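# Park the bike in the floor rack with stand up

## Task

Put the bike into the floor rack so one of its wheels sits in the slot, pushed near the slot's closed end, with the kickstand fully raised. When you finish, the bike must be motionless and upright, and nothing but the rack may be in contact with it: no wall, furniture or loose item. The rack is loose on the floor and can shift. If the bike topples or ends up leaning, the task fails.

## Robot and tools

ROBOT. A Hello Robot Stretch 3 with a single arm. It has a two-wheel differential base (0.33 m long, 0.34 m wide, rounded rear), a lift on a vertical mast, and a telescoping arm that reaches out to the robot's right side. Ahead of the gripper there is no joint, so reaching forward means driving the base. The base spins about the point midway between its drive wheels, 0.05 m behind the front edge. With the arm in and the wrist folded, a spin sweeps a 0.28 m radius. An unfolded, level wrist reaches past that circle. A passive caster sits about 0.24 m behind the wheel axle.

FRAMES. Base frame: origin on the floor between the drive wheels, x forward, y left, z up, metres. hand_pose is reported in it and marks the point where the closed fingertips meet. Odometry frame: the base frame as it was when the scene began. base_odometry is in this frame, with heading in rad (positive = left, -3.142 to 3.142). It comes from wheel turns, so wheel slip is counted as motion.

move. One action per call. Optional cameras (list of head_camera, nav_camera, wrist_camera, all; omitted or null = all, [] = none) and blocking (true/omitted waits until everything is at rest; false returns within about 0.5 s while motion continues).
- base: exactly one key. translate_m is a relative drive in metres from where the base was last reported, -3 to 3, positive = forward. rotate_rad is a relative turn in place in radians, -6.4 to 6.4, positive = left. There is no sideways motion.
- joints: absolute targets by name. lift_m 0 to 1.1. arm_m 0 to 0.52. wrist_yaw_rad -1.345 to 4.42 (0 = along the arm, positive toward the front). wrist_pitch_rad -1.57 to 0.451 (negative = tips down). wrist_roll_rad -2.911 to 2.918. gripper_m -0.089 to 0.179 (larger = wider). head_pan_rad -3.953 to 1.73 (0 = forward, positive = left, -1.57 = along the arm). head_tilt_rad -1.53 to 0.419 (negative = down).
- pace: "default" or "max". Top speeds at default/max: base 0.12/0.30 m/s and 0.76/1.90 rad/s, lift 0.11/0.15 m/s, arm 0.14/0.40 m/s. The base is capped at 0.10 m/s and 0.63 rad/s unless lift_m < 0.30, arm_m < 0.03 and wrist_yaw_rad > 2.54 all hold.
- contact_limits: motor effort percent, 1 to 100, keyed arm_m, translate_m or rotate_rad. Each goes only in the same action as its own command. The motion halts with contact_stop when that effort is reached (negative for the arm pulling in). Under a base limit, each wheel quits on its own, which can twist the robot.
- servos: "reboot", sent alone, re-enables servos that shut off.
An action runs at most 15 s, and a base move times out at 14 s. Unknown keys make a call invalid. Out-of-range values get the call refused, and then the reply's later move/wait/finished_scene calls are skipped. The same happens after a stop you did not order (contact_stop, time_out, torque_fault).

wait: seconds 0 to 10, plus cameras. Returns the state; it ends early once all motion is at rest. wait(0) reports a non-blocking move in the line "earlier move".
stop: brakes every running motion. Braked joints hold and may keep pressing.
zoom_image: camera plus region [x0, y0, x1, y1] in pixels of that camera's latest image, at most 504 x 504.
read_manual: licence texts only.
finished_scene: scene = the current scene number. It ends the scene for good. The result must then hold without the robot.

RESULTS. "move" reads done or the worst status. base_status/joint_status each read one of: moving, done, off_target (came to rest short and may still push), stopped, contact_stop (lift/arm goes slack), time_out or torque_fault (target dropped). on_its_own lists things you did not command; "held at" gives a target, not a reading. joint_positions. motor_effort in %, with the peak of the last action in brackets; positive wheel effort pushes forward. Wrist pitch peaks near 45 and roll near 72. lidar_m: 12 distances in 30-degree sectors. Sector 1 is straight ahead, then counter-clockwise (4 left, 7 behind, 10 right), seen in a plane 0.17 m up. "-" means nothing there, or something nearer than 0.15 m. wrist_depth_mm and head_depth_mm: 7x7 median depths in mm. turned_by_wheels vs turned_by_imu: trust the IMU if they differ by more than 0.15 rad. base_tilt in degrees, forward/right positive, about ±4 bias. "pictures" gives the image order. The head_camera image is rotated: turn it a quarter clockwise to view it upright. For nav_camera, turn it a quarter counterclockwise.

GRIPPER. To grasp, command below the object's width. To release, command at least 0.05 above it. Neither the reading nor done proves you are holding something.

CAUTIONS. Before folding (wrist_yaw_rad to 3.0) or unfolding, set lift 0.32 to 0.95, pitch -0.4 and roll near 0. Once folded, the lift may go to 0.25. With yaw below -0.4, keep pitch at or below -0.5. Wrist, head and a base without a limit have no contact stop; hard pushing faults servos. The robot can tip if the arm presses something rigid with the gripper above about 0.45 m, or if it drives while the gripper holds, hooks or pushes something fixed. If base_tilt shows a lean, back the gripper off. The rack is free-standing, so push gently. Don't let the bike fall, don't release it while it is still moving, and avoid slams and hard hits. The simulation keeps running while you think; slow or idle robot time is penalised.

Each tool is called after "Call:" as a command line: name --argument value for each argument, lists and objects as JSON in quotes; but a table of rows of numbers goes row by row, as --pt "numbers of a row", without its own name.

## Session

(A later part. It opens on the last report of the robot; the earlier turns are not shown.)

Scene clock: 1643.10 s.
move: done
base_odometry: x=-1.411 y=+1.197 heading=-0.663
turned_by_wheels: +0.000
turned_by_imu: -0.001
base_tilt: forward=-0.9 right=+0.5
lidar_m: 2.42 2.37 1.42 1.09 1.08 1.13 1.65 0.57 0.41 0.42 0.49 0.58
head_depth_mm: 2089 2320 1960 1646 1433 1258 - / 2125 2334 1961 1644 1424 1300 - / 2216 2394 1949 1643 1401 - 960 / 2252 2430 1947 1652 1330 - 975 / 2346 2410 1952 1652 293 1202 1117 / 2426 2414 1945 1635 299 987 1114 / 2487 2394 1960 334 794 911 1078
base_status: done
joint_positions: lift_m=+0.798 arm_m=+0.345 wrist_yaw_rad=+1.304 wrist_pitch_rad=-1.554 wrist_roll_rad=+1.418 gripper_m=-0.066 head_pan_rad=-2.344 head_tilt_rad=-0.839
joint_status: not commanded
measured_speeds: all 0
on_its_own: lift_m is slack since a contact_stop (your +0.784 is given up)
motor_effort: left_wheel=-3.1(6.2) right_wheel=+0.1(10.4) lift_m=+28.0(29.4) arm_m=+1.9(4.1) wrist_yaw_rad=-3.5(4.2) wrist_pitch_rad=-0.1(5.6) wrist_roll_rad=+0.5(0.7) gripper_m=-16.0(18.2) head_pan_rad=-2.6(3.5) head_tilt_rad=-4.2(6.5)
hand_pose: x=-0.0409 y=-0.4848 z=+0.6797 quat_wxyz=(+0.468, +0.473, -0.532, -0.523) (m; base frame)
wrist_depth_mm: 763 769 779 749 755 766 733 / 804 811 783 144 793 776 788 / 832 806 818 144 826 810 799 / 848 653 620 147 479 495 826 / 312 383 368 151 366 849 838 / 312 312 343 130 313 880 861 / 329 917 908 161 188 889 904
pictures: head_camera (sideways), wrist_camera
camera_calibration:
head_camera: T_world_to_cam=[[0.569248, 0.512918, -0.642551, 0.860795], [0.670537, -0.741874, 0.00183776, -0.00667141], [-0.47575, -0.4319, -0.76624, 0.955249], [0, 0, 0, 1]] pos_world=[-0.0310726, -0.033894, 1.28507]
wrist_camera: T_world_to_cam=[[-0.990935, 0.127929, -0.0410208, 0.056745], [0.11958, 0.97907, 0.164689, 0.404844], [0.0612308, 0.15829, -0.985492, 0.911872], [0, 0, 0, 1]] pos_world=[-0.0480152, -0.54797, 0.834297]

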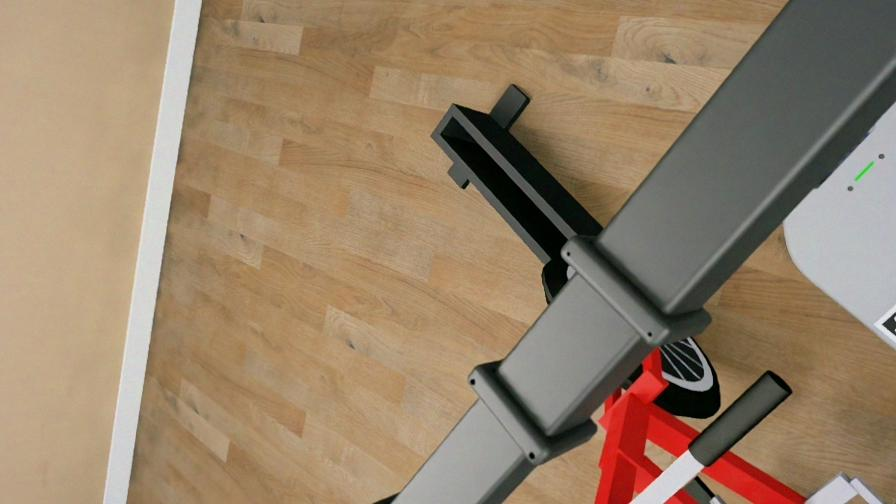

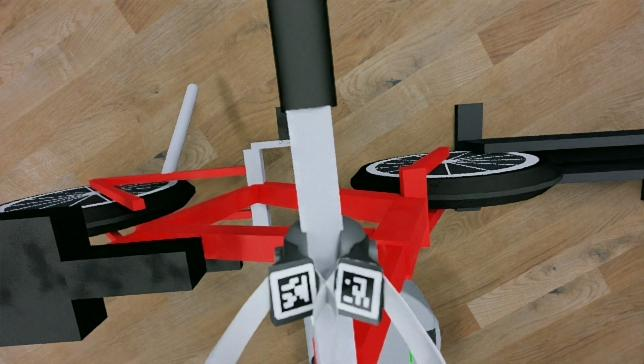

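Call:
move --base '{"translate_m": -0.07}' --cameras '["wrist_camera", "head_camera"]'

Call:
zoom_image --camera "wrist_camera" --region '[400, 60, 644, 240]'

Scene clock: 1651.30 s.
move: done
base_odometry: x=-1.466 y=+1.241 heading=-0.663
turned_by_wheels: +0.000
turned_by_imu: -0.001
base_tilt: forward=-0.8 right=+0.5
lidar_m: 2.48 2.43 1.37 1.06 1.05 1.10 1.60 0.56 0.42 0.42 0.49 0.58
head_depth_mm: 2032 2278 1965 1654 1426 1253 - / 2093 2310 1965 1652 1423 1297 - / 2158 2321 1959 1647 1389 - 963 / 2199 2406 1987 1645 1322 - 974 / 2296 2396 1954 1640 293 1206 1112 / 2353 2400 1957 1649 299 993 1098 / 2419 2419 1956 334 794 901 1078
base_status: done
joint_positions: lift_m=+0.798 arm_m=+0.345 wrist_yaw_rad=+1.304 wrist_pitch_rad=-1.553 wrist_roll_rad=+1.418 gripper_m=-0.066 head_pan_rad=-2.344 head_tilt_rad=-0.839
joint_status: not commanded
measured_speeds: all 0
on_its_own: lift_m is slack since a contact_stop (your +0.784 is given up)
motor_effort: left_wheel=-1.5(6.0) right_wheel=+0.2(10.7) lift_m=+28.3(29.6) arm_m=-2.6(2.8) wrist_yaw_rad=-3.7(4.1) wrist_pitch_rad=-0.4(5.6) wrist_roll_rad=+0.3(0.7) gripper_m=-16.2(18.0) head_pan_rad=-2.5(3.4) head_tilt_rad=-4.8(6.6)
hand_pose: x=-0.0404 y=-0.4849 z=+0.6797 quat_wxyz=(+0.468, +0.474, -0.533, -0.522) (m; base frame)
wrist_depth_mm: 778 802 776 134 765 767 760 / 801 802 820 142 782 808 778 / 815 821 814 143 805 784 789 / 843 636 629 147 479 501 791 / 312 383 368 150 370 849 844 / 313 310 345 130 879 857 873 / 333 902 898 162 191 915 897
pictures: head_camera (sideways), wrist_camera
camera_calibration:
head_camera: T_world_to_cam=[[0.569248, 0.512918, -0.642551, 0.860795], [0.670537, -0.741874, 0.00183776, -0.0066714], [-0.47575, -0.4319, -0.76624, 0.955249], [0, 0, 0, 1]] pos_world=[-0.0310726, -0.033894, 1.28507]
wrist_camera: T_world_to_cam=[[-0.990865, 0.127913, -0.0427172, 0.0583307], [0.119311, 0.979144, 0.164444, 0.405089], [0.0628609, 0.157845, -0.985461, 0.911743], [0, 0, 0, 1]] pos_world=[-0.0478467, -0.548016, 0.834364]

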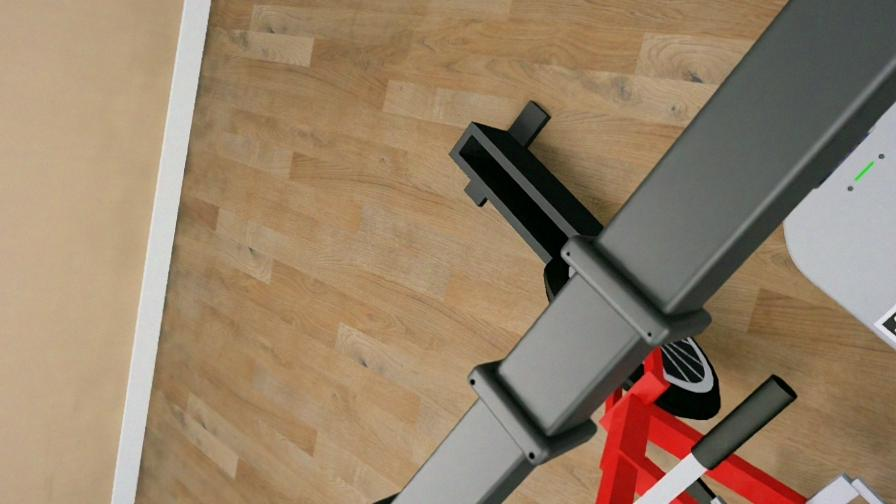

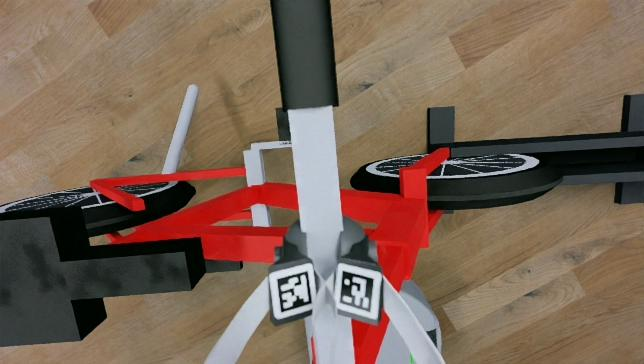

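Scaled by 2.066.

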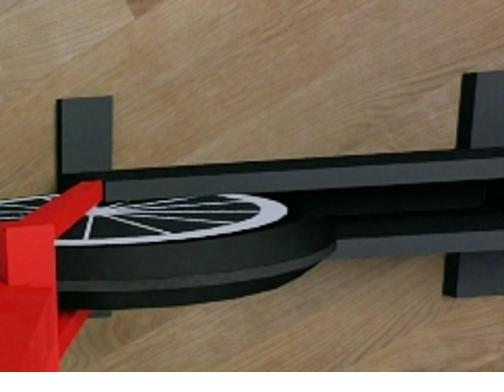

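Call:
move --base '{"translate_m": -0.06}' --cameras '["wrist_camera", "head_camera"]'

Call:
zoom_image --camera "wrist_camera" --region '[340, 60, 644, 240]'

Scene clock: 1662.83 s.
move: done
base_odometry: x=-1.513 y=+1.277 heading=-0.663
turned_by_wheels: +0.000
turned_by_imu: -0.001
base_tilt: forward=-0.9 right=+0.5
lidar_m: 2.53 2.48 1.34 1.03 1.02 1.08 1.56 0.56 0.42 0.42 0.49 0.58
head_depth_mm: 1981 2235 1966 1646 1427 1257 - / 2043 2270 1960 1659 1425 1298 - / 2090 2349 1971 1649 1397 - 964 / 2145 2368 1953 1643 1331 - 976 / 2195 2406 1955 1648 292 1202 1113 / 2281 2410 1954 1633 298 990 1095 / 2384 2401 1963 334 792 903 1077
base_status: done
joint_positions: lift_m=+0.798 arm_m=+0.345 wrist_yaw_rad=+1.304 wrist_pitch_rad=-1.554 wrist_roll_rad=+1.418 gripper_m=-0.066 head_pan_rad=-2.344 head_tilt_rad=-0.839
joint_status: not commanded
measured_speeds: all 0
on_its_own: lift_m is slack since a contact_stop (your +0.784 is given up)
motor_effort: left_wheel=-3.8(6.6) right_wheel=+0.0(11.3) lift_m=+28.4(29.3) arm_m=-7.4(7.7) wrist_yaw_rad=-3.2(4.2) wrist_pitch_rad=-0.3(6.0) wrist_roll_rad=+0.3(0.8) gripper_m=-16.6(17.8) head_pan_rad=-1.5(3.4) head_tilt_rad=-5.1(6.3)
hand_pose: x=-0.0407 y=-0.4849 z=+0.6802 quat_wxyz=(+0.468, +0.474, -0.533, -0.523) (m; base frame)
wrist_depth_mm: 788 785 754 133 763 753 762 / 808 795 781 140 795 774 781 / 830 811 818 142 816 793 775 / 857 645 636 147 464 495 717 / 311 384 373 150 371 832 854 / 317 312 347 130 876 856 864 / 333 943 900 162 194 927 905
pictures: head_camera (sideways), wrist_camera
camera_calibration:
head_camera: T_world_to_cam=[[0.569248, 0.512918, -0.642551, 0.860795], [0.670537, -0.741874, 0.00183776, -0.00667141], [-0.47575, -0.4319, -0.76624, 0.955249], [0, 0, 0, 1]] pos_world=[-0.0310726, -0.033894, 1.28507]
wrist_camera: T_world_to_cam=[[-0.990914, 0.127926, -0.0415366, 0.0572482], [0.1195, 0.979092, 0.164614, 0.404838], [0.0617266, 0.158155, -0.985483, 0.912315], [0, 0, 0, 1]] pos_world=[-0.0479641, -0.547984, 0.834807]

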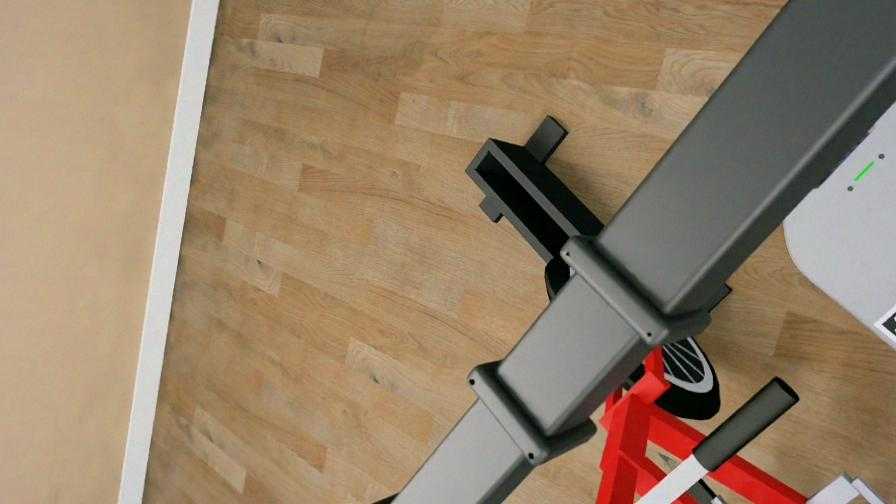

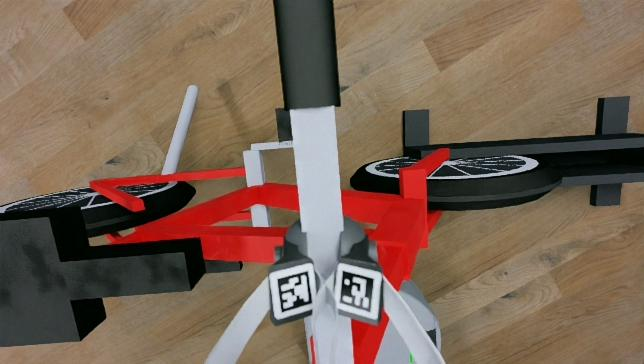

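Scaled by 1.658.

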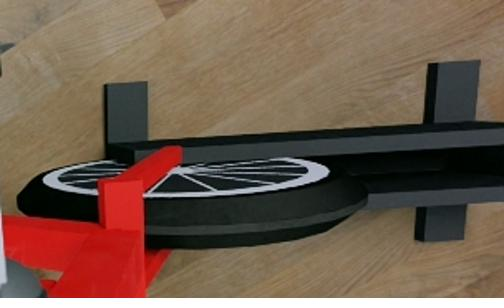

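Call:
move --base '{"translate_m": -0.1}' --cameras '["wrist_camera", "head_camera"]'

Call:
zoom_image --camera "wrist_camera" --region '[340, 60, 644, 240]'

Scene clock: 1670.90 s.
move: done
base_odometry: x=-1.592 y=+1.339 heading=-0.663
turned_by_wheels: +0.000
turned_by_imu: -0.001
base_tilt: forward=-0.9 right=+0.5
lidar_m: 2.62 2.57 1.28 0.99 0.98 1.03 1.49 0.55 0.42 0.41 0.49 0.58
head_depth_mm: 1898 2199 1962 1652 1429 1251 - / 1939 2224 1968 1640 1427 1299 - / 2024 2266 1976 1654 1386 - 964 / 2066 2290 1951 1649 1332 - 978 / 2138 2326 1950 1641 292 1185 1111 / 2195 2385 1954 1641 298 1031 1096 / 2254 2418 1942 333 785 894 1082
base_status: done
joint_positions: lift_m=+0.798 arm_m=+0.345 wrist_yaw_rad=+1.304 wrist_pitch_rad=-1.552 wrist_roll_rad=+1.418 gripper_m=-0.066 head_pan_rad=-2.344 head_tilt_rad=-0.839
joint_status: not commanded
measured_speeds: all 0
on_its_own: lift_m is slack since a contact_stop (your +0.784 is given up)
motor_effort: left_wheel=-1.7(5.8) right_wheel=+1.1(9.0) lift_m=+28.5(29.3) arm_m=-12.6(12.9) wrist_yaw_rad=-3.7(4.1) wrist_pitch_rad=-0.5(4.3) wrist_roll_rad=+0.4(0.7) gripper_m=-17.6(18.3) head_pan_rad=-2.2(3.5) head_tilt_rad=-4.7(6.0)
hand_pose: x=-0.0403 y=-0.4850 z=+0.6805 quat_wxyz=(+0.467, +0.474, -0.533, -0.522) (m; base frame)
wrist_depth_mm: 766 783 749 135 760 764 756 / 791 794 800 138 781 776 766 / 829 798 820 142 789 807 792 / 840 649 636 147 471 494 815 / 312 379 370 151 444 837 836 / 314 311 348 131 853 877 877 / 336 920 910 161 198 876 880
pictures: head_camera (sideways), wrist_camera
camera_calibration:
head_camera: T_world_to_cam=[[0.569248, 0.512918, -0.642551, 0.860795], [0.670537, -0.741874, 0.00183775, -0.00667139], [-0.47575, -0.4319, -0.766241, 0.955249], [0, 0, 0, 1]] pos_world=[-0.0310726, -0.033894, 1.28507]
wrist_camera: T_world_to_cam=[[-0.990838, 0.127908, -0.0433498, 0.0589543], [0.119212, 0.979171, 0.164353, 0.405059], [0.0634689, 0.157679, -0.985449, 0.912423], [0, 0, 0, 1]] pos_world=[-0.047784, -0.548033, 0.835129]

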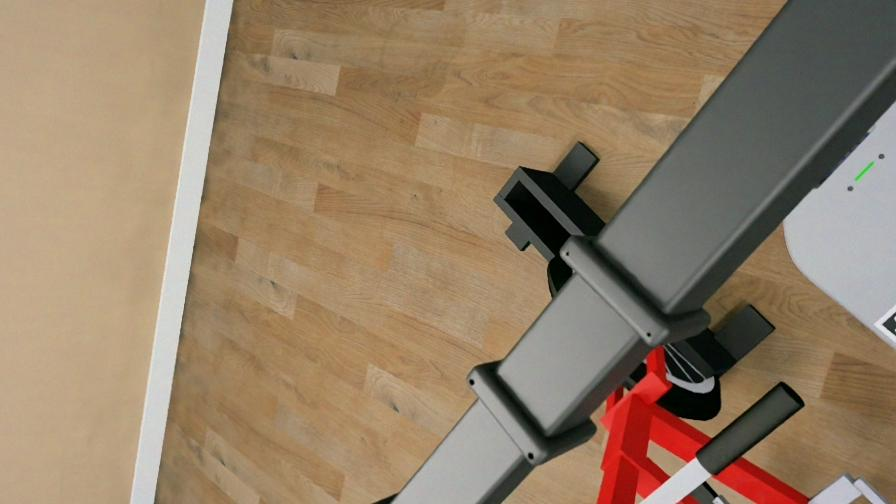

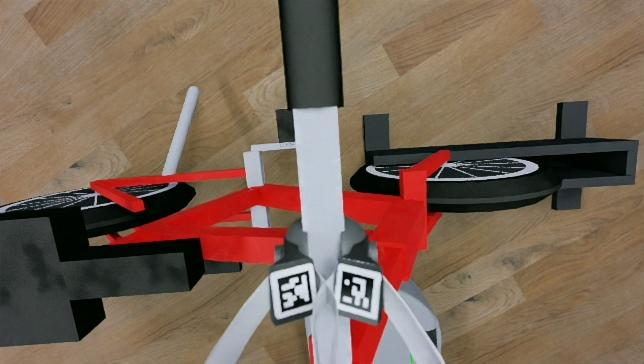

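Scaled by 1.658.

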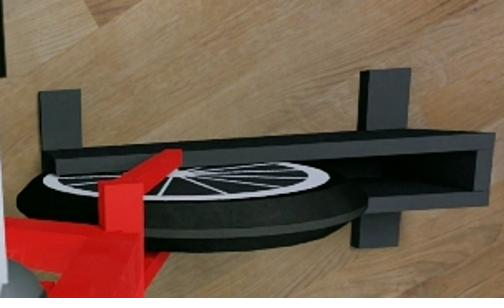

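Call:
move --base '{"translate_m": -0.14}' --cameras '["wrist_camera", "head_camera"]'

Call:
zoom_image --camera "wrist_camera" --region '[340, 60, 644, 240]'

Scene clock: 1678.43 s.
move: done
base_odometry: x=-1.702 y=+1.425 heading=-0.663
turned_by_wheels: +0.000
turned_by_imu: -0.001
base_tilt: forward=-0.8 right=+0.5
lidar_m: 2.75 2.70 1.20 0.93 0.92 0.96 1.39 0.54 0.41 0.41 0.48 0.57
head_depth_mm: 1780 2059 1966 1651 1428 1252 - / 1837 2138 1953 1652 1432 1302 - / 1895 2176 1962 1648 1424 - 963 / 1939 2221 1954 1644 1476 - 977 / 2005 2265 1958 1648 292 1188 1114 / 2057 2329 1937 1647 298 1016 1103 / 2125 2348 1947 334 783 890 1080
base_status: done
joint_positions: lift_m=+0.798 arm_m=+0.345 wrist_yaw_rad=+1.304 wrist_pitch_rad=-1.552 wrist_roll_rad=+1.418 gripper_m=-0.066 head_pan_rad=-2.344 head_tilt_rad=-0.839
joint_status: not commanded
measured_speeds: all 0
on_its_own: lift_m is slack since a contact_stop (your +0.784 is given up)
motor_effort: left_wheel=-2.2(5.4) right_wheel=+1.6(9.6) lift_m=+28.0(30.1) arm_m=-10.4(12.8) wrist_yaw_rad=-3.0(3.9) wrist_pitch_rad=-0.6(4.5) wrist_roll_rad=+0.4(0.8) gripper_m=-16.8(18.2) head_pan_rad=-2.1(3.7) head_tilt_rad=-4.1(6.2)
hand_pose: x=-0.0402 y=-0.4850 z=+0.6805 quat_wxyz=(+0.467, +0.474, -0.533, -0.522) (m; base frame)
wrist_depth_mm: 785 773 773 135 762 759 756 / 803 797 798 139 800 744 776 / 816 813 808 143 819 798 797 / 841 650 815 147 463 482 827 / 311 386 377 151 444 840 834 / 313 309 668 130 849 868 878 / 336 894 927 160 125 896 884
pictures: head_camera (sideways), wrist_camera
camera_calibration:
head_camera: T_world_to_cam=[[0.569248, 0.512918, -0.642551, 0.860795], [0.670537, -0.741874, 0.00183776, -0.0066714], [-0.47575, -0.4319, -0.76624, 0.955249], [0, 0, 0, 1]] pos_world=[-0.0310726, -0.033894, 1.28507]
wrist_camera: T_world_to_cam=[[-0.990804, 0.128109, -0.0435391, 0.0592295], [0.119382, 0.979155, 0.164325, 0.40507], [0.0636831, 0.157616, -0.985445, 0.912391], [0, 0, 0, 1]] pos_world=[-0.0477771, -0.548022, 0.835127]

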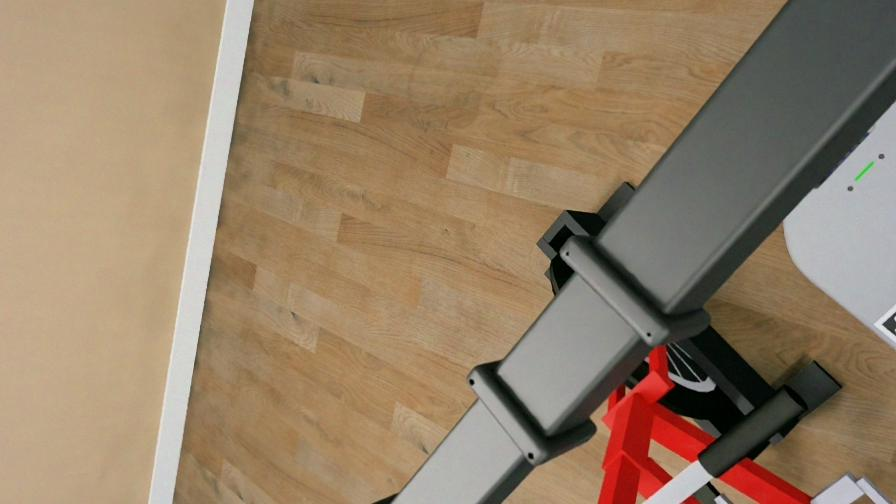

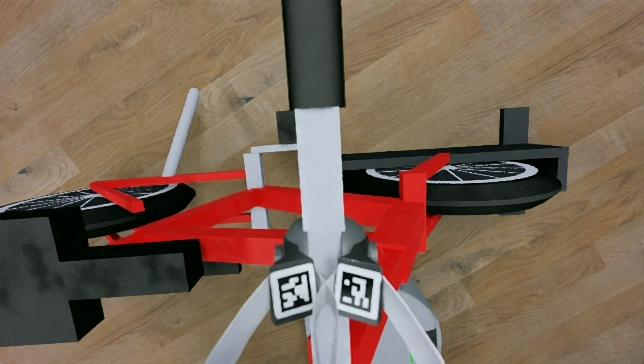

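Scaled by 1.658.

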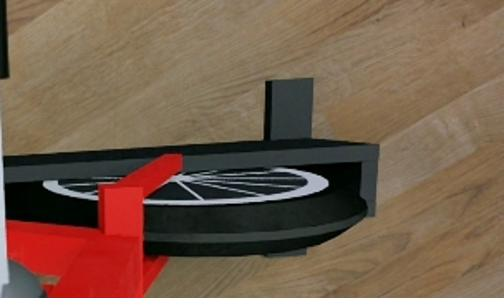

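Call:
move --base '{"translate_m": -0.08}' --contact_limits '{"translate_m": 22}' --cameras '["wrist_camera", "head_camera"]'

Call:
zoom_image --camera "wrist_camera" --region '[340, 60, 644, 240]'

Scene clock: 1684.03 s.
move: done
base_odometry: x=-1.765 y=+1.474 heading=-0.663
turned_by_wheels: +0.000
turned_by_imu: +0.000
base_tilt: forward=-0.7 right=+0.5
lidar_m: 2.83 2.67 1.16 0.89 0.88 0.93 1.34 0.54 0.41 0.41 0.49 0.57
head_depth_mm: 1726 1998 1958 1672 1424 1251 - / 1765 2051 1965 1655 1432 1294 - / 1817 2132 1955 1654 1427 - 964 / 1872 2200 1950 1645 1474 - 974 / 1927 2218 1956 1636 292 1194 1116 / 1995 2264 1950 1643 297 1021 1099 / 2051 2313 1940 333 1364 810 1065
base_status: done
joint_positions: lift_m=+0.798 arm_m=+0.345 wrist_yaw_rad=+1.303 wrist_pitch_rad=-1.500 wrist_roll_rad=+1.418 gripper_m=-0.066 head_pan_rad=-2.344 head_tilt_rad=-0.839
joint_status: not commanded
measured_speeds: all 0
on_its_own: lift_m is slack since a contact_stop (your +0.784 is given up); wrist_pitch_rad is at rest, and its effort (-10.3) is outside its rest range (-8 to +12)
motor_effort: left_wheel=+4.5(5.5) right_wheel=-10.8(11.9) lift_m=+28.6(29.2) arm_m=-7.8(9.2) wrist_yaw_rad=-2.6(3.7) wrist_pitch_rad=-10.3(10.4) wrist_roll_rad=+0.2(0.8) gripper_m=-16.3(18.1) head_pan_rad=-3.2(3.5) head_tilt_rad=-4.8(6.1)
contact_limits: translate_m 22 (maximum 100)
hand_pose: x=-0.0273 y=-0.4885 z=+0.6798 quat_wxyz=(+0.457, +0.483, -0.549, -0.507) (m; base frame)
wrist_depth_mm: 809 813 768 137 750 741 733 / 817 856 814 142 756 766 747 / 867 837 847 803 809 782 794 / 896 867 843 148 475 - 772 / 324 357 379 151 390 839 836 / 329 322 127 129 271 844 836 / 963 931 908 159 - 857 851
pictures: head_camera (sideways), wrist_camera
camera_calibration:
head_camera: T_world_to_cam=[[0.569248, 0.512918, -0.642551, 0.860795], [0.670537, -0.741874, 0.00183776, -0.0066714], [-0.47575, -0.4319, -0.76624, 0.955249], [0, 0, 0, 1]] pos_world=[-0.0310726, -0.033894, 1.28507]
wrist_camera: T_world_to_cam=[[-0.98725, 0.127779, -0.094919, 0.107294], [0.111945, 0.981287, 0.156669, 0.41313], [0.113162, 0.144045, -0.98308, 0.904584], [0, 0, 0, 1]] pos_world=[-0.042686, -0.54941, 0.834737]

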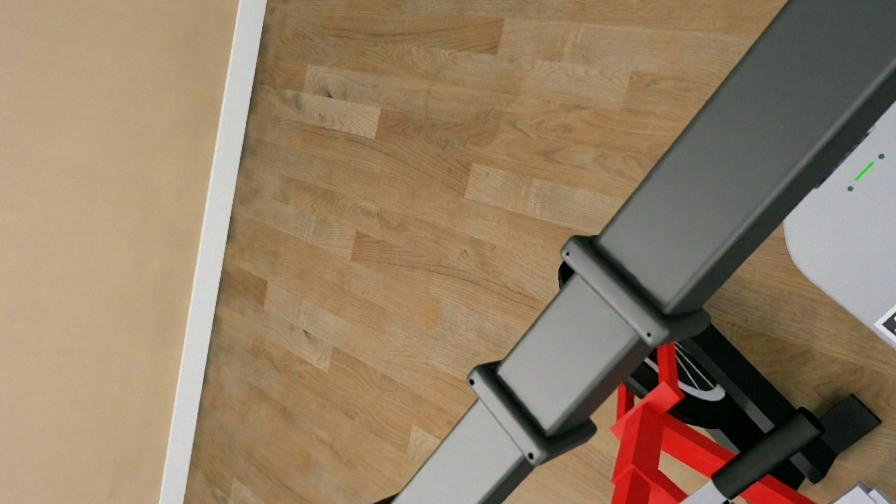

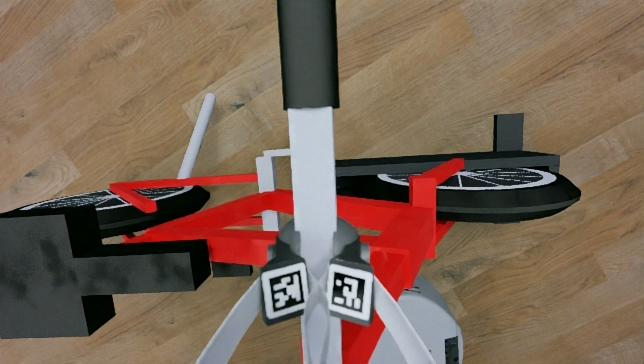

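Scaled by 1.658.

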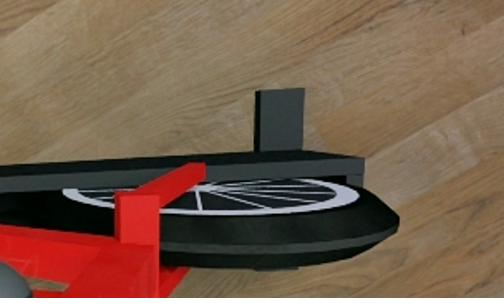

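Call:
move --base '{"translate_m": 0.012}' --cameras '[]'

Call:
move --joints '{"arm_m": 0.40}' --cameras '["wrist_camera", "nav_camera"]'

Scene clock: 1692.10 s.
move: done
base_odometry: x=-1.756 y=+1.467 heading=-0.663
turned_by_wheels: +0.000
turned_by_imu: -0.001
base_tilt: forward=-0.8 right=+0.5
lidar_m: 2.82 2.69 1.16 0.90 0.89 0.93 1.35 0.54 0.41 0.41 0.49 0.57
head_depth_mm: 1730 2007 1949 1647 1428 1246 - / 1771 2067 1955 1640 1421 1295 - / 1838 2141 1968 1646 1432 - 962 / 1871 2191 1955 1645 1481 - 980 / 1934 2241 1955 1646 292 1195 1112 / 2012 2233 1950 1650 298 1039 1077 / 2066 2336 1944 333 795 761 1064
base_status: done
joint_positions: lift_m=+0.798 arm_m=+0.345 wrist_yaw_rad=+1.303 wrist_pitch_rad=-1.530 wrist_roll_rad=+1.418 gripper_m=-0.066 head_pan_rad=-2.344 head_tilt_rad=-0.839
joint_status: not commanded
measured_speeds: all 0
on_its_own: lift_m is slack since a contact_stop (your +0.784 is given up)
motor_effort: left_wheel=+1.8(9.2) right_wheel=+0.6(9.0) lift_m=+28.2(29.3) arm_m=-4.7(6.1) wrist_yaw_rad=-2.9(3.2) wrist_pitch_rad=-4.5(10.2) wrist_roll_rad=+0.4(0.6) gripper_m=-17.3(18.3) head_pan_rad=-1.9(3.3) head_tilt_rad=-5.6(6.0)
hand_pose: x=-0.0349 y=-0.4864 z=+0.6801 quat_wxyz=(+0.463, +0.478, -0.540, -0.516) (m; base frame)
wrist_depth_mm: 790 790 798 135 749 768 750 / 818 816 804 140 790 768 769 / 839 825 833 143 798 774 790 / 867 740 837 147 526 - 809 / 313 398 387 150 402 823 797 / 318 315 318 130 311 872 835 / 334 957 881 161 121 881 874
pictures: none
No camera images: "cameras" was empty.

Scene clock: 1693.63 s.
move: done
base_odometry: x=-1.756 y=+1.467 heading=-0.663
turned_by_wheels: +0.000
turned_by_imu: +0.000
base_tilt: forward=-0.8 right=+0.5
lidar_m: 2.82 2.69 1.17 0.90 0.89 0.93 1.35 0.54 0.43 0.43 0.50 0.59
head_depth_mm: 1719 2008 1956 1655 1428 1255 - / 1783 2074 1970 1658 1431 1299 - / 1824 2114 1946 1645 1426 - 947 / 1885 2180 1964 1643 1451 - 974 / 1944 2252 1950 1647 296 1188 1116 / 1999 2241 1950 1644 302 1065 1110 / 2083 2331 1961 338 814 906 1077
base_status: not commanded
joint_positions: lift_m=+0.795 arm_m=+0.400 wrist_yaw_rad=+1.299 wrist_pitch_rad=-1.545 wrist_roll_rad=+1.418 gripper_m=-0.066 head_pan_rad=-2.344 head_tilt_rad=-0.839
joint_status: all done
measured_speeds: all 0
on_its_own: lift_m is slack since a contact_stop (your +0.784 is given up)
motor_effort: left_wheel=+1.3(2.8) right_wheel=+1.4(1.6) lift_m=+28.3(33.6) arm_m=+14.8(16.3) wrist_yaw_rad=+1.6(3.1) wrist_pitch_rad=-1.8(4.6) wrist_roll_rad=+0.3(0.8) gripper_m=-17.0(17.8) head_pan_rad=-2.1(3.1) head_tilt_rad=-4.4(6.3)
hand_pose: x=-0.0385 y=-0.5404 z=+0.6767 quat_wxyz=(+0.465, +0.474, -0.537, -0.521) (m; base frame)
wrist_depth_mm: 791 762 779 138 754 759 737 / 797 821 798 143 775 800 776 / 824 811 791 146 787 793 787 / 848 845 824 149 808 809 830 / 330 517 520 152 442 854 844 / 311 311 359 130 853 863 873 / 316 911 868 161 122 896 877
pictures: nav_camera (sideways), wrist_camera
camera_calibration:
nav_camera: T_world_to_cam=[[-0.510407, -0.518653, 0.685918, -0.844919], [-0.717344, 0.696684, -0.00699793, 0.0637673], [-0.474238, -0.495611, -0.727645, 0.912144], [0, 0, 0, 1]] pos_world=[0.0470645, -0.030577, 1.24371]
wrist_camera: T_world_to_cam=[[-0.989786, 0.133381, -0.0503272, 0.0753501], [0.123595, 0.978797, 0.163341, 0.460337], [0.0710466, 0.155452, -0.985285, 0.916327], [0, 0, 0, 1]] pos_world=[-0.0474166, -0.603072, 0.831443]

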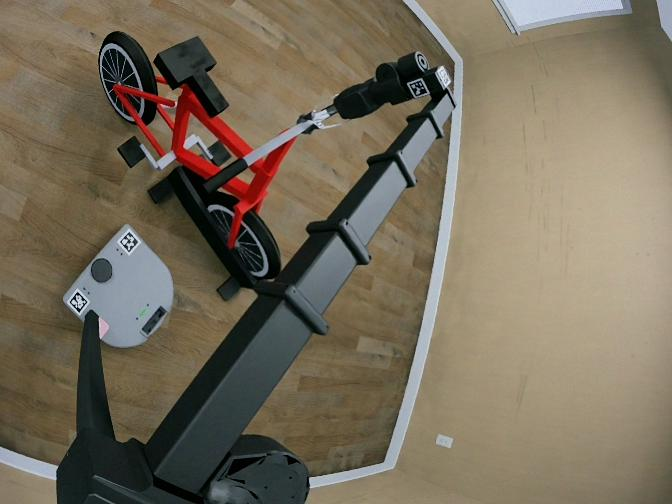

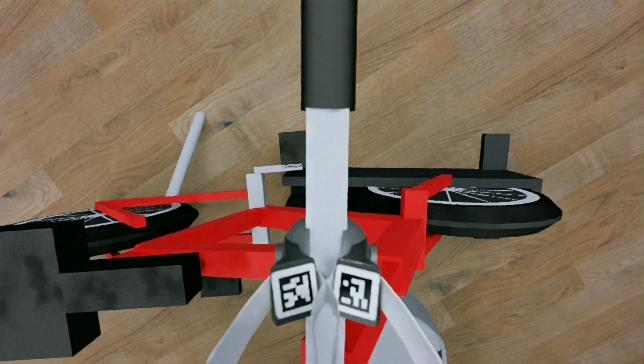

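Call:
move --joints '{"arm_m": 0.41}' --cameras '[]'

Call:
move --joints '{"gripper_m": 0.05}' --cameras '["wrist_camera", "nav_camera"]'

Scene clock: 1699.00 s.
move: done
base_odometry: x=-1.756 y=+1.467 heading=-0.663
turned_by_wheels: +0.000
turned_by_imu: -0.001
base_tilt: forward=-0.8 right=+0.4
lidar_m: 2.82 2.69 1.17 0.90 0.89 0.93 1.35 0.54 0.44 0.44 0.50 0.60
head_depth_mm: 1724 2008 1957 1651 1427 1254 - / 1772 2053 1954 1661 1421 1296 - / 1839 2137 1956 1651 1420 - 946 / 1888 2191 1941 1641 1451 - 973 / 1942 2220 1963 1642 298 1194 1116 / 1998 2256 1952 1643 303 1077 1115 / 2059 2326 1939 339 829 919 1077
base_status: not commanded
joint_positions: lift_m=+0.794 arm_m=+0.410 wrist_yaw_rad=+1.298 wrist_pitch_rad=-1.547 wrist_roll_rad=+1.420 gripper_m=-0.066 head_pan_rad=-2.344 head_tilt_rad=-0.839
joint_status: all done
measured_speeds: all 0
on_its_own: lift_m is slack since a contact_stop (your +0.784 is given up)
motor_effort: left_wheel=+1.7(2.1) right_wheel=+2.5(2.5) lift_m=+27.6(30.6) arm_m=+14.5(16.5) wrist_yaw_rad=+2.5(2.7) wrist_pitch_rad=-1.6(2.0) wrist_roll_rad=-0.3(0.6) gripper_m=-16.1(17.3) head_pan_rad=-2.7(3.2) head_tilt_rad=-3.7(6.0)
hand_pose: x=-0.0391 y=-0.5502 z=+0.6760 quat_wxyz=(+0.464, +0.473, -0.536, -0.523) (m; base frame)
wrist_depth_mm: 787 777 781 139 767 753 757 / 796 798 814 141 778 767 770 / 826 817 816 146 795 790 791 / 842 853 821 150 806 813 821 / 334 520 545 151 436 827 852 / 317 311 357 129 860 880 888 / 317 902 885 160 111 902 880
pictures: none
No camera images: "cameras" was empty.

Scene clock: 1700.70 s.
move: done
base_odometry: x=-1.756 y=+1.467 heading=-0.663
turned_by_wheels: +0.000
turned_by_imu: +0.000
base_tilt: forward=-0.8 right=+0.5
lidar_m: 2.82 2.68 1.17 0.90 0.88 0.93 1.35 0.54 0.44 0.44 0.50 0.60
head_depth_mm: 1735 1990 1969 1660 1428 1251 - / 1774 2077 1966 1658 1418 1295 - / 1831 2131 1960 1653 1425 - 944 / 1885 2207 1963 1667 1444 - 976 / 1942 2246 1960 1640 297 1190 1120 / 2001 2255 1947 1649 303 1075 1112 / 2064 2313 1946 340 827 917 1080
base_status: not commanded
joint_positions: lift_m=+0.794 arm_m=+0.410 wrist_yaw_rad=+1.298 wrist_pitch_rad=-1.550 wrist_roll_rad=+1.420 gripper_m=+0.050 head_pan_rad=-2.344 head_tilt_rad=-0.839
joint_status: all done
measured_speeds: all 0
on_its_own: lift_m is slack since a contact_stop (your +0.784 is given up)
motor_effort: left_wheel=+1.4(1.7) right_wheel=+0.7(1.8) lift_m=+28.0(31.0) arm_m=+8.1(15.2) wrist_yaw_rad=+1.9(2.8) wrist_pitch_rad=-0.9(1.5) wrist_roll_rad=-0.3(0.4) gripper_m=+0.2(93.6) head_pan_rad=-1.9(3.4) head_tilt_rad=-5.1(6.0)
hand_pose: x=-0.0398 y=-0.5500 z=+0.6756 quat_wxyz=(+0.465, +0.472, -0.536, -0.523) (m; base frame)
wrist_depth_mm: 788 787 790 139 745 739 757 / 795 784 775 143 802 782 784 / 827 802 841 147 810 778 779 / 845 839 812 150 801 791 843 / 331 526 492 153 427 866 834 / 313 312 129 156 127 853 868 / 317 912 906 159 223 910 872
pictures: nav_camera (sideways), wrist_camera
camera_calibration:
nav_camera: T_world_to_cam=[[-0.510406, -0.518654, 0.685918, -0.844919], [-0.717345, 0.696683, -0.00699793, 0.0637673], [-0.474238, -0.495611, -0.727645, 0.912144], [0, 0, 0, 1]] pos_world=[0.0470645, -0.030577, 1.24371]
wrist_camera: T_world_to_cam=[[-0.989718, 0.135695, -0.0452153, 0.0731435], [0.12663, 0.97828, 0.164111, 0.469471], [0.0665023, 0.156698, -0.985405, 0.917369], [0, 0, 0, 1]] pos_world=[-0.0480648, -0.61295, 0.830242]

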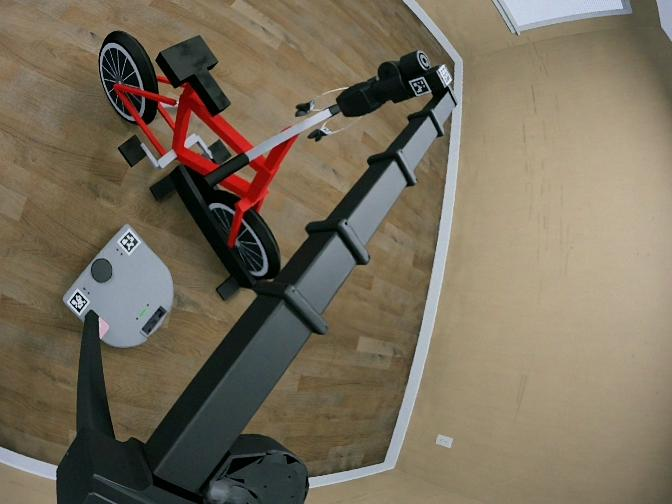

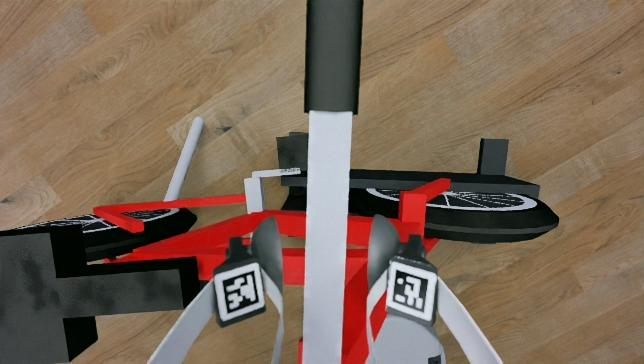

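Call:
move --joints '{"lift_m": 1.0}' --cameras '["wrist_camera", "head_camera"]'

Call:
zoom_image --camera "head_camera" --region '[400, 0, 896, 504]'

Scene clock: 1707.90 s.
move: done
base_odometry: x=-1.756 y=+1.467 heading=-0.663
turned_by_wheels: +0.000
turned_by_imu: -0.001
base_tilt: forward=-0.7 right=+0.6
lidar_m: 2.81 2.68 1.17 0.90 0.89 0.93 1.35 0.54 0.44 0.44 0.50 0.59
head_depth_mm: 1728 1942 - - - 1256 1111 / 1783 1963 - - 1370 1252 1121 / 1817 - - - 1404 1252 994 / 1824 - - - 1345 1250 974 / 1892 - - 1609 1095 1192 1117 / 1942 - - 1602 1427 1081 1109 / - - 1860 1634 1423 918 1082
base_status: not commanded
joint_positions: lift_m=+1.000 arm_m=+0.410 wrist_yaw_rad=+1.298 wrist_pitch_rad=-1.550 wrist_roll_rad=+1.420 gripper_m=+0.050 head_pan_rad=-2.344 head_tilt_rad=-0.839
joint_status: all done
measured_speeds: all 0
motor_effort: left_wheel=+1.2(2.0) right_wheel=+1.0(1.8) lift_m=+31.8(36.2) arm_m=-10.1(12.9) wrist_yaw_rad=+2.1(2.6) wrist_pitch_rad=-0.9(1.1) wrist_roll_rad=-0.5(0.5) gripper_m=+0.0(2.1) head_pan_rad=-3.1(3.7) head_tilt_rad=-4.7(6.4)
hand_pose: x=-0.0398 y=-0.5500 z=+0.8820 quat_wxyz=(+0.465, +0.472, -0.536, -0.523) (m; base frame)
wrist_depth_mm: 980 967 953 952 959 961 928 / - - - 966 999 962 930 / - - - - - - - / - - - 689 671 - - / - 524 512 532 - - - / - - 129 369 127 - - / - - - 936 - - -
pictures: head_camera (sideways), wrist_camera
camera_calibration:
head_camera: T_world_to_cam=[[0.569249, 0.512916, -0.642551, 0.860795], [0.670535, -0.741876, 0.00183776, -0.00667138], [-0.475751, -0.431899, -0.76624, 0.955249], [0, 0, 0, 1]] pos_world=[-0.0310727, -0.0338939, 1.28507]
wrist_camera: T_world_to_cam=[[-0.989734, 0.135582, -0.0452152, 0.0824082], [0.126518, 0.978295, 0.164111, 0.43554], [0.0664843, 0.156705, -0.985405, 1.12082], [0, 0, 0, 1]] pos_world=[-0.0480582, -0.612897, 1.03671]

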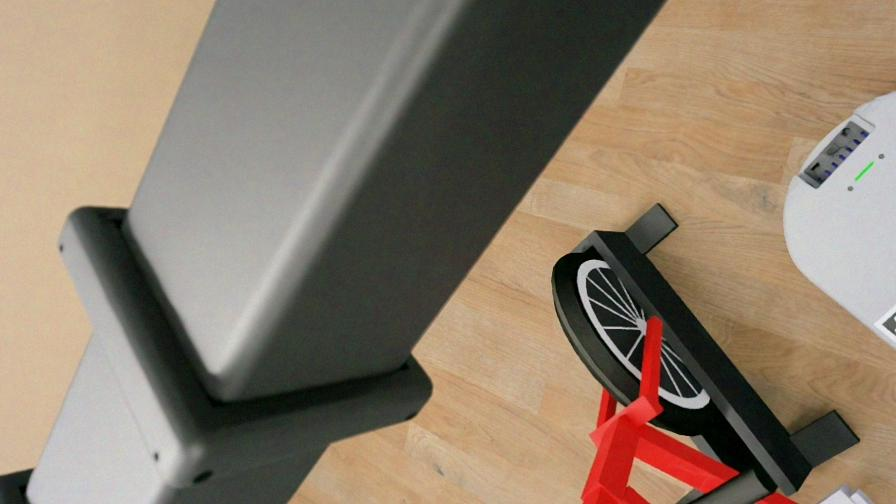

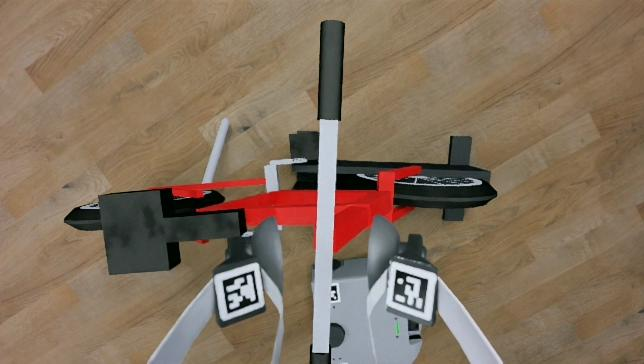

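Scaled by 1.000.

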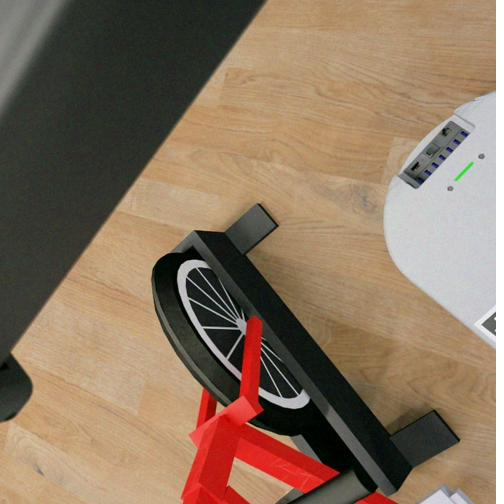

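Call:
move --joints '{"arm_m": 0.1, "gripper_m": 0.09, "head_pan_rad": -1.2, "head_tilt_rad": -0.7}' --pace "max" --cameras '[]'

Call:
move --base '{"translate_m": 1.2}' --cameras '["head_camera", "nav_camera"]'

Scene clock: 1737.23 s.
move: done
base_odometry: x=-1.756 y=+1.467 heading=-0.663
turned_by_wheels: +0.000
turned_by_imu: -0.001
base_tilt: forward=-0.8 right=+0.5
lidar_m: 2.81 2.68 1.17 0.90 0.89 0.93 1.35 0.54 0.44 0.44 0.50 0.60
head_depth_mm: 2702 2980 2470 844 301 852 924 / 2643 2944 2372 1865 1520 808 1049 / 2600 2922 2361 1880 1555 975 1094 / 2567 2891 2366 1878 1551 1008 1106 / 2531 2824 2354 1863 893 1074 1113 / 2472 2760 2366 1881 1553 1067 1157 / 2455 2795 2370 1865 1556 1171 1152
base_status: not commanded
joint_positions: lift_m=+1.000 arm_m=+0.100 wrist_yaw_rad=+1.301 wrist_pitch_rad=-1.550 wrist_roll_rad=+1.420 gripper_m=+0.090 head_pan_rad=-1.205 head_tilt_rad=-0.704
joint_status: all done
measured_speeds: all 0
motor_effort: left_wheel=+1.3(2.2) right_wheel=+1.2(1.8) lift_m=+25.6(28.9) arm_m=-11.6(13.7) wrist_yaw_rad=-0.3(2.2) wrist_pitch_rad=-1.0(1.1) wrist_roll_rad=-0.2(0.6) gripper_m=-0.3(90.1) head_pan_rad=+3.4(5.2) head_tilt_rad=+1.3(4.0)
hand_pose: x=-0.0398 y=-0.2400 z=+0.8820 quat_wxyz=(+0.466, +0.473, -0.535, -0.523) (m; base frame)
wrist_depth_mm: 972 461 508 464 933 943 932 / - 491 783 656 724 949 967 / - - - - - - - / - - - - - - - / - - - - - - - / - - 147 - 129 - - / - 122 - - - - -
pictures: none
No camera images: "cameras" was empty.

Scene clock: 1750.33 s.
move: done
base_odometry: x=-0.810 y=+0.729 heading=-0.663
turned_by_wheels: +0.000
turned_by_imu: +0.003
base_tilt: forward=-0.8 right=+0.5
lidar_m: 1.72 1.68 1.79 1.40 1.41 1.48 1.53 0.72 3.11 2.40 2.36 2.22
head_depth_mm: 2198 2525 2444 1763 301 1295 1155 / 2150 2496 2376 1875 1551 1298 1155 / 2131 2429 2371 1875 1545 1299 1148 / 2084 2378 2375 1884 1543 1324 1149 / 2035 2350 2375 1879 1553 1329 1152 / 2032 2341 2390 1873 1555 1317 1152 / 2009 2281 2352 1881 1547 1317 1152
base_status: done
joint_positions: lift_m=+1.000 arm_m=+0.100 wrist_yaw_rad=+1.301 wrist_pitch_rad=-1.550 wrist_roll_rad=+1.420 gripper_m=+0.090 head_pan_rad=-1.205 head_tilt_rad=-0.704
joint_status: not commanded
measured_speeds: all 0
motor_effort: left_wheel=+0.4(5.8) right_wheel=+4.4(7.9) lift_m=+24.2(26.4) arm_m=-1.5(12.1) wrist_yaw_rad=-0.1(1.3) wrist_pitch_rad=-0.9(1.2) wrist_roll_rad=-0.1(0.6) gripper_m=-0.1(1.9) head_pan_rad=+3.0(3.9) head_tilt_rad=+2.0(3.7)
hand_pose: x=-0.0398 y=-0.2400 z=+0.8820 quat_wxyz=(+0.466, +0.473, -0.535, -0.523) (m; base frame)
wrist_depth_mm: 977 939 942 967 947 943 696 / - - - - 978 962 953 / - - - - - - - / - - - - - - - / - - - - - - - / - - 147 - 129 - - / - 122 - - - - -
pictures: head_camera (sideways), nav_camera (sideways)
camera_calibration:
head_camera: T_world_to_cam=[[-0.193864, 0.644151, -0.739923, 0.992339], [0.95421, 0.298962, 0.0102576, -0.0193645], [0.227816, -0.704053, -0.672613, 0.829192], [0, 0, 0, 1]] pos_world=[0.0219531, -0.0496314, 1.29218]
nav_camera: T_world_to_cam=[[0.221746, -0.587967, 0.777897, -0.969261], [-0.93274, -0.36049, -0.00658819, 0.064549], [0.284298, -0.724114, -0.628358, 0.778375], [0, 0, 0, 1]] pos_world=[0.0538468, 0.0170087, 1.24351]

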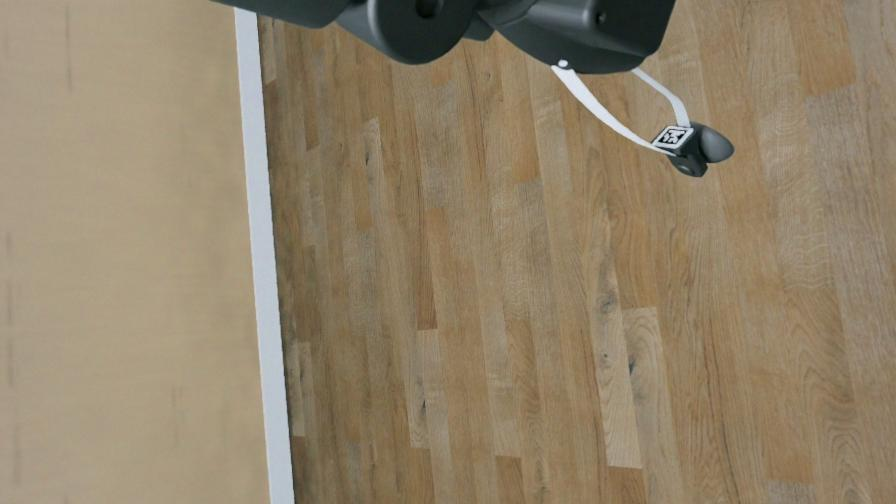

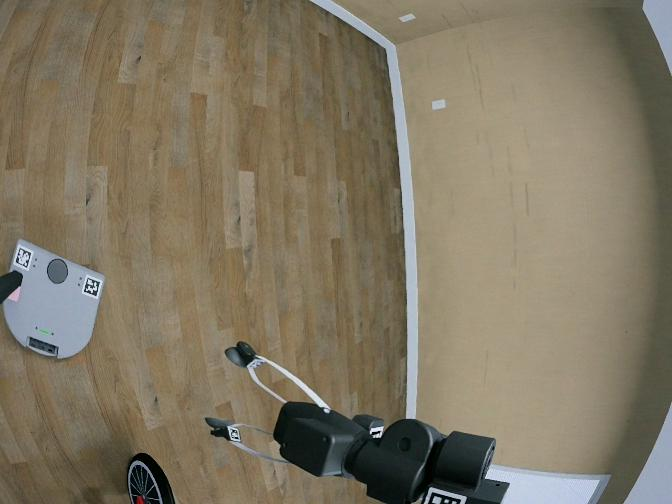

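Call:
move --base '{"rotate_rad": -1.95}' --joints '{"head_pan_rad": -0.9, "head_tilt_rad": -0.7}' --cameras '["head_camera", "nav_camera"]'

Scene clock: 1759.73 s.
move: done
base_odometry: x=-0.810 y=+0.729 heading=-2.612
turned_by_wheels: -1.950
turned_by_imu: -1.969
base_tilt: forward=-0.8 right=+0.5
lidar_m: 2.78 2.36 2.35 1.99 1.68 1.68 1.64 1.40 1.40 1.59 1.35 0.72
head_depth_mm: 2434 2553 2380 1872 1551 1323 1147 / 2871 2997 2377 1871 1551 1320 1151 / 2827 3030 2374 1889 1551 1322 1150 / 2769 3052 2265 1863 1552 1326 1151 / 2742 2981 1599 1562 1511 1323 1153 / 2646 2908 2372 1711 1240 1319 1155 / 2615 2895 2371 1869 1558 1324 1152
base_status: done
joint_positions: lift_m=+1.000 arm_m=+0.100 wrist_yaw_rad=+1.301 wrist_pitch_rad=-1.550 wrist_roll_rad=+1.420 gripper_m=+0.090 head_pan_rad=-0.906 head_tilt_rad=-0.704
joint_status: all done
measured_speeds: all 0
motor_effort: left_wheel=+7.1(11.9) right_wheel=-6.0(8.4) lift_m=+25.2(26.1) arm_m=+0.0(3.6) wrist_yaw_rad=-0.4(1.4) wrist_pitch_rad=-0.9(1.1) wrist_roll_rad=-0.5(0.6) gripper_m=-0.6(1.6) head_pan_rad=+3.3(5.0) head_tilt_rad=+2.1(3.4)
hand_pose: x=-0.0398 y=-0.2400 z=+0.8820 quat_wxyz=(+0.466, +0.473, -0.535, -0.523) (m; base frame)
wrist_depth_mm: 957 980 966 948 947 944 924 / - - - - 970 941 963 / - - - - - - - / - - - - - - - / - - - - - - - / - - 148 - 129 - - / - 122 - - - - -
pictures: head_camera (sideways), nav_camera (sideways)
camera_calibration:
head_camera: T_world_to_cam=[[-0.375356, 0.558231, -0.739923, 0.993446], [0.823455, 0.567289, 0.0102576, -0.0185669], [0.425477, -0.605443, -0.672613, 0.827986], [0, 0, 0, 1]] pos_world=[0.0358961, -0.042741, 1.29218]
nav_camera: T_world_to_cam=[[0.385413, -0.49632, 0.777897, -0.970259], [-0.78478, -0.619739, -0.00658819, 0.0636465], [0.485363, -0.607939, -0.628358, 0.777149], [0, 0, 0, 1]] pos_world=[0.0466992, 0.030344, 1.24351]

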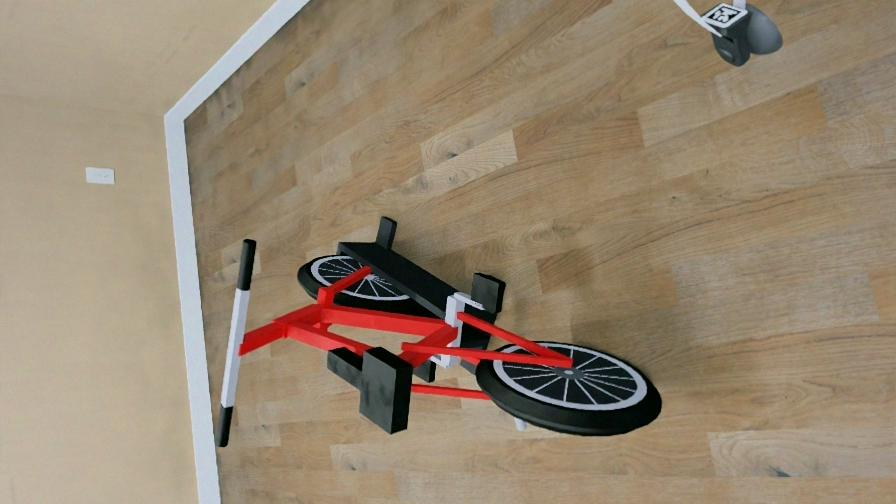

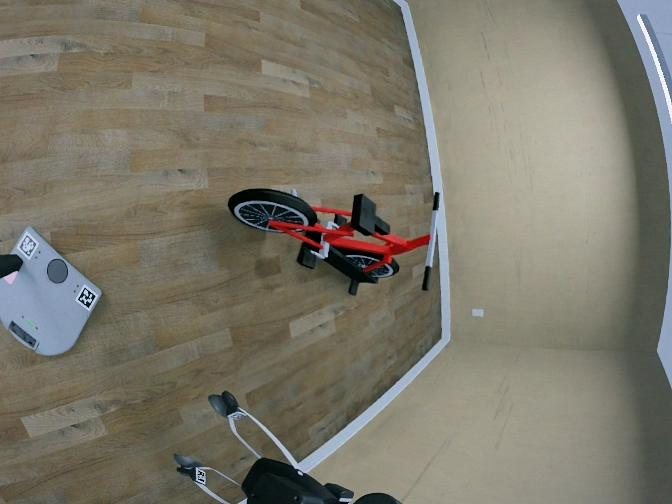

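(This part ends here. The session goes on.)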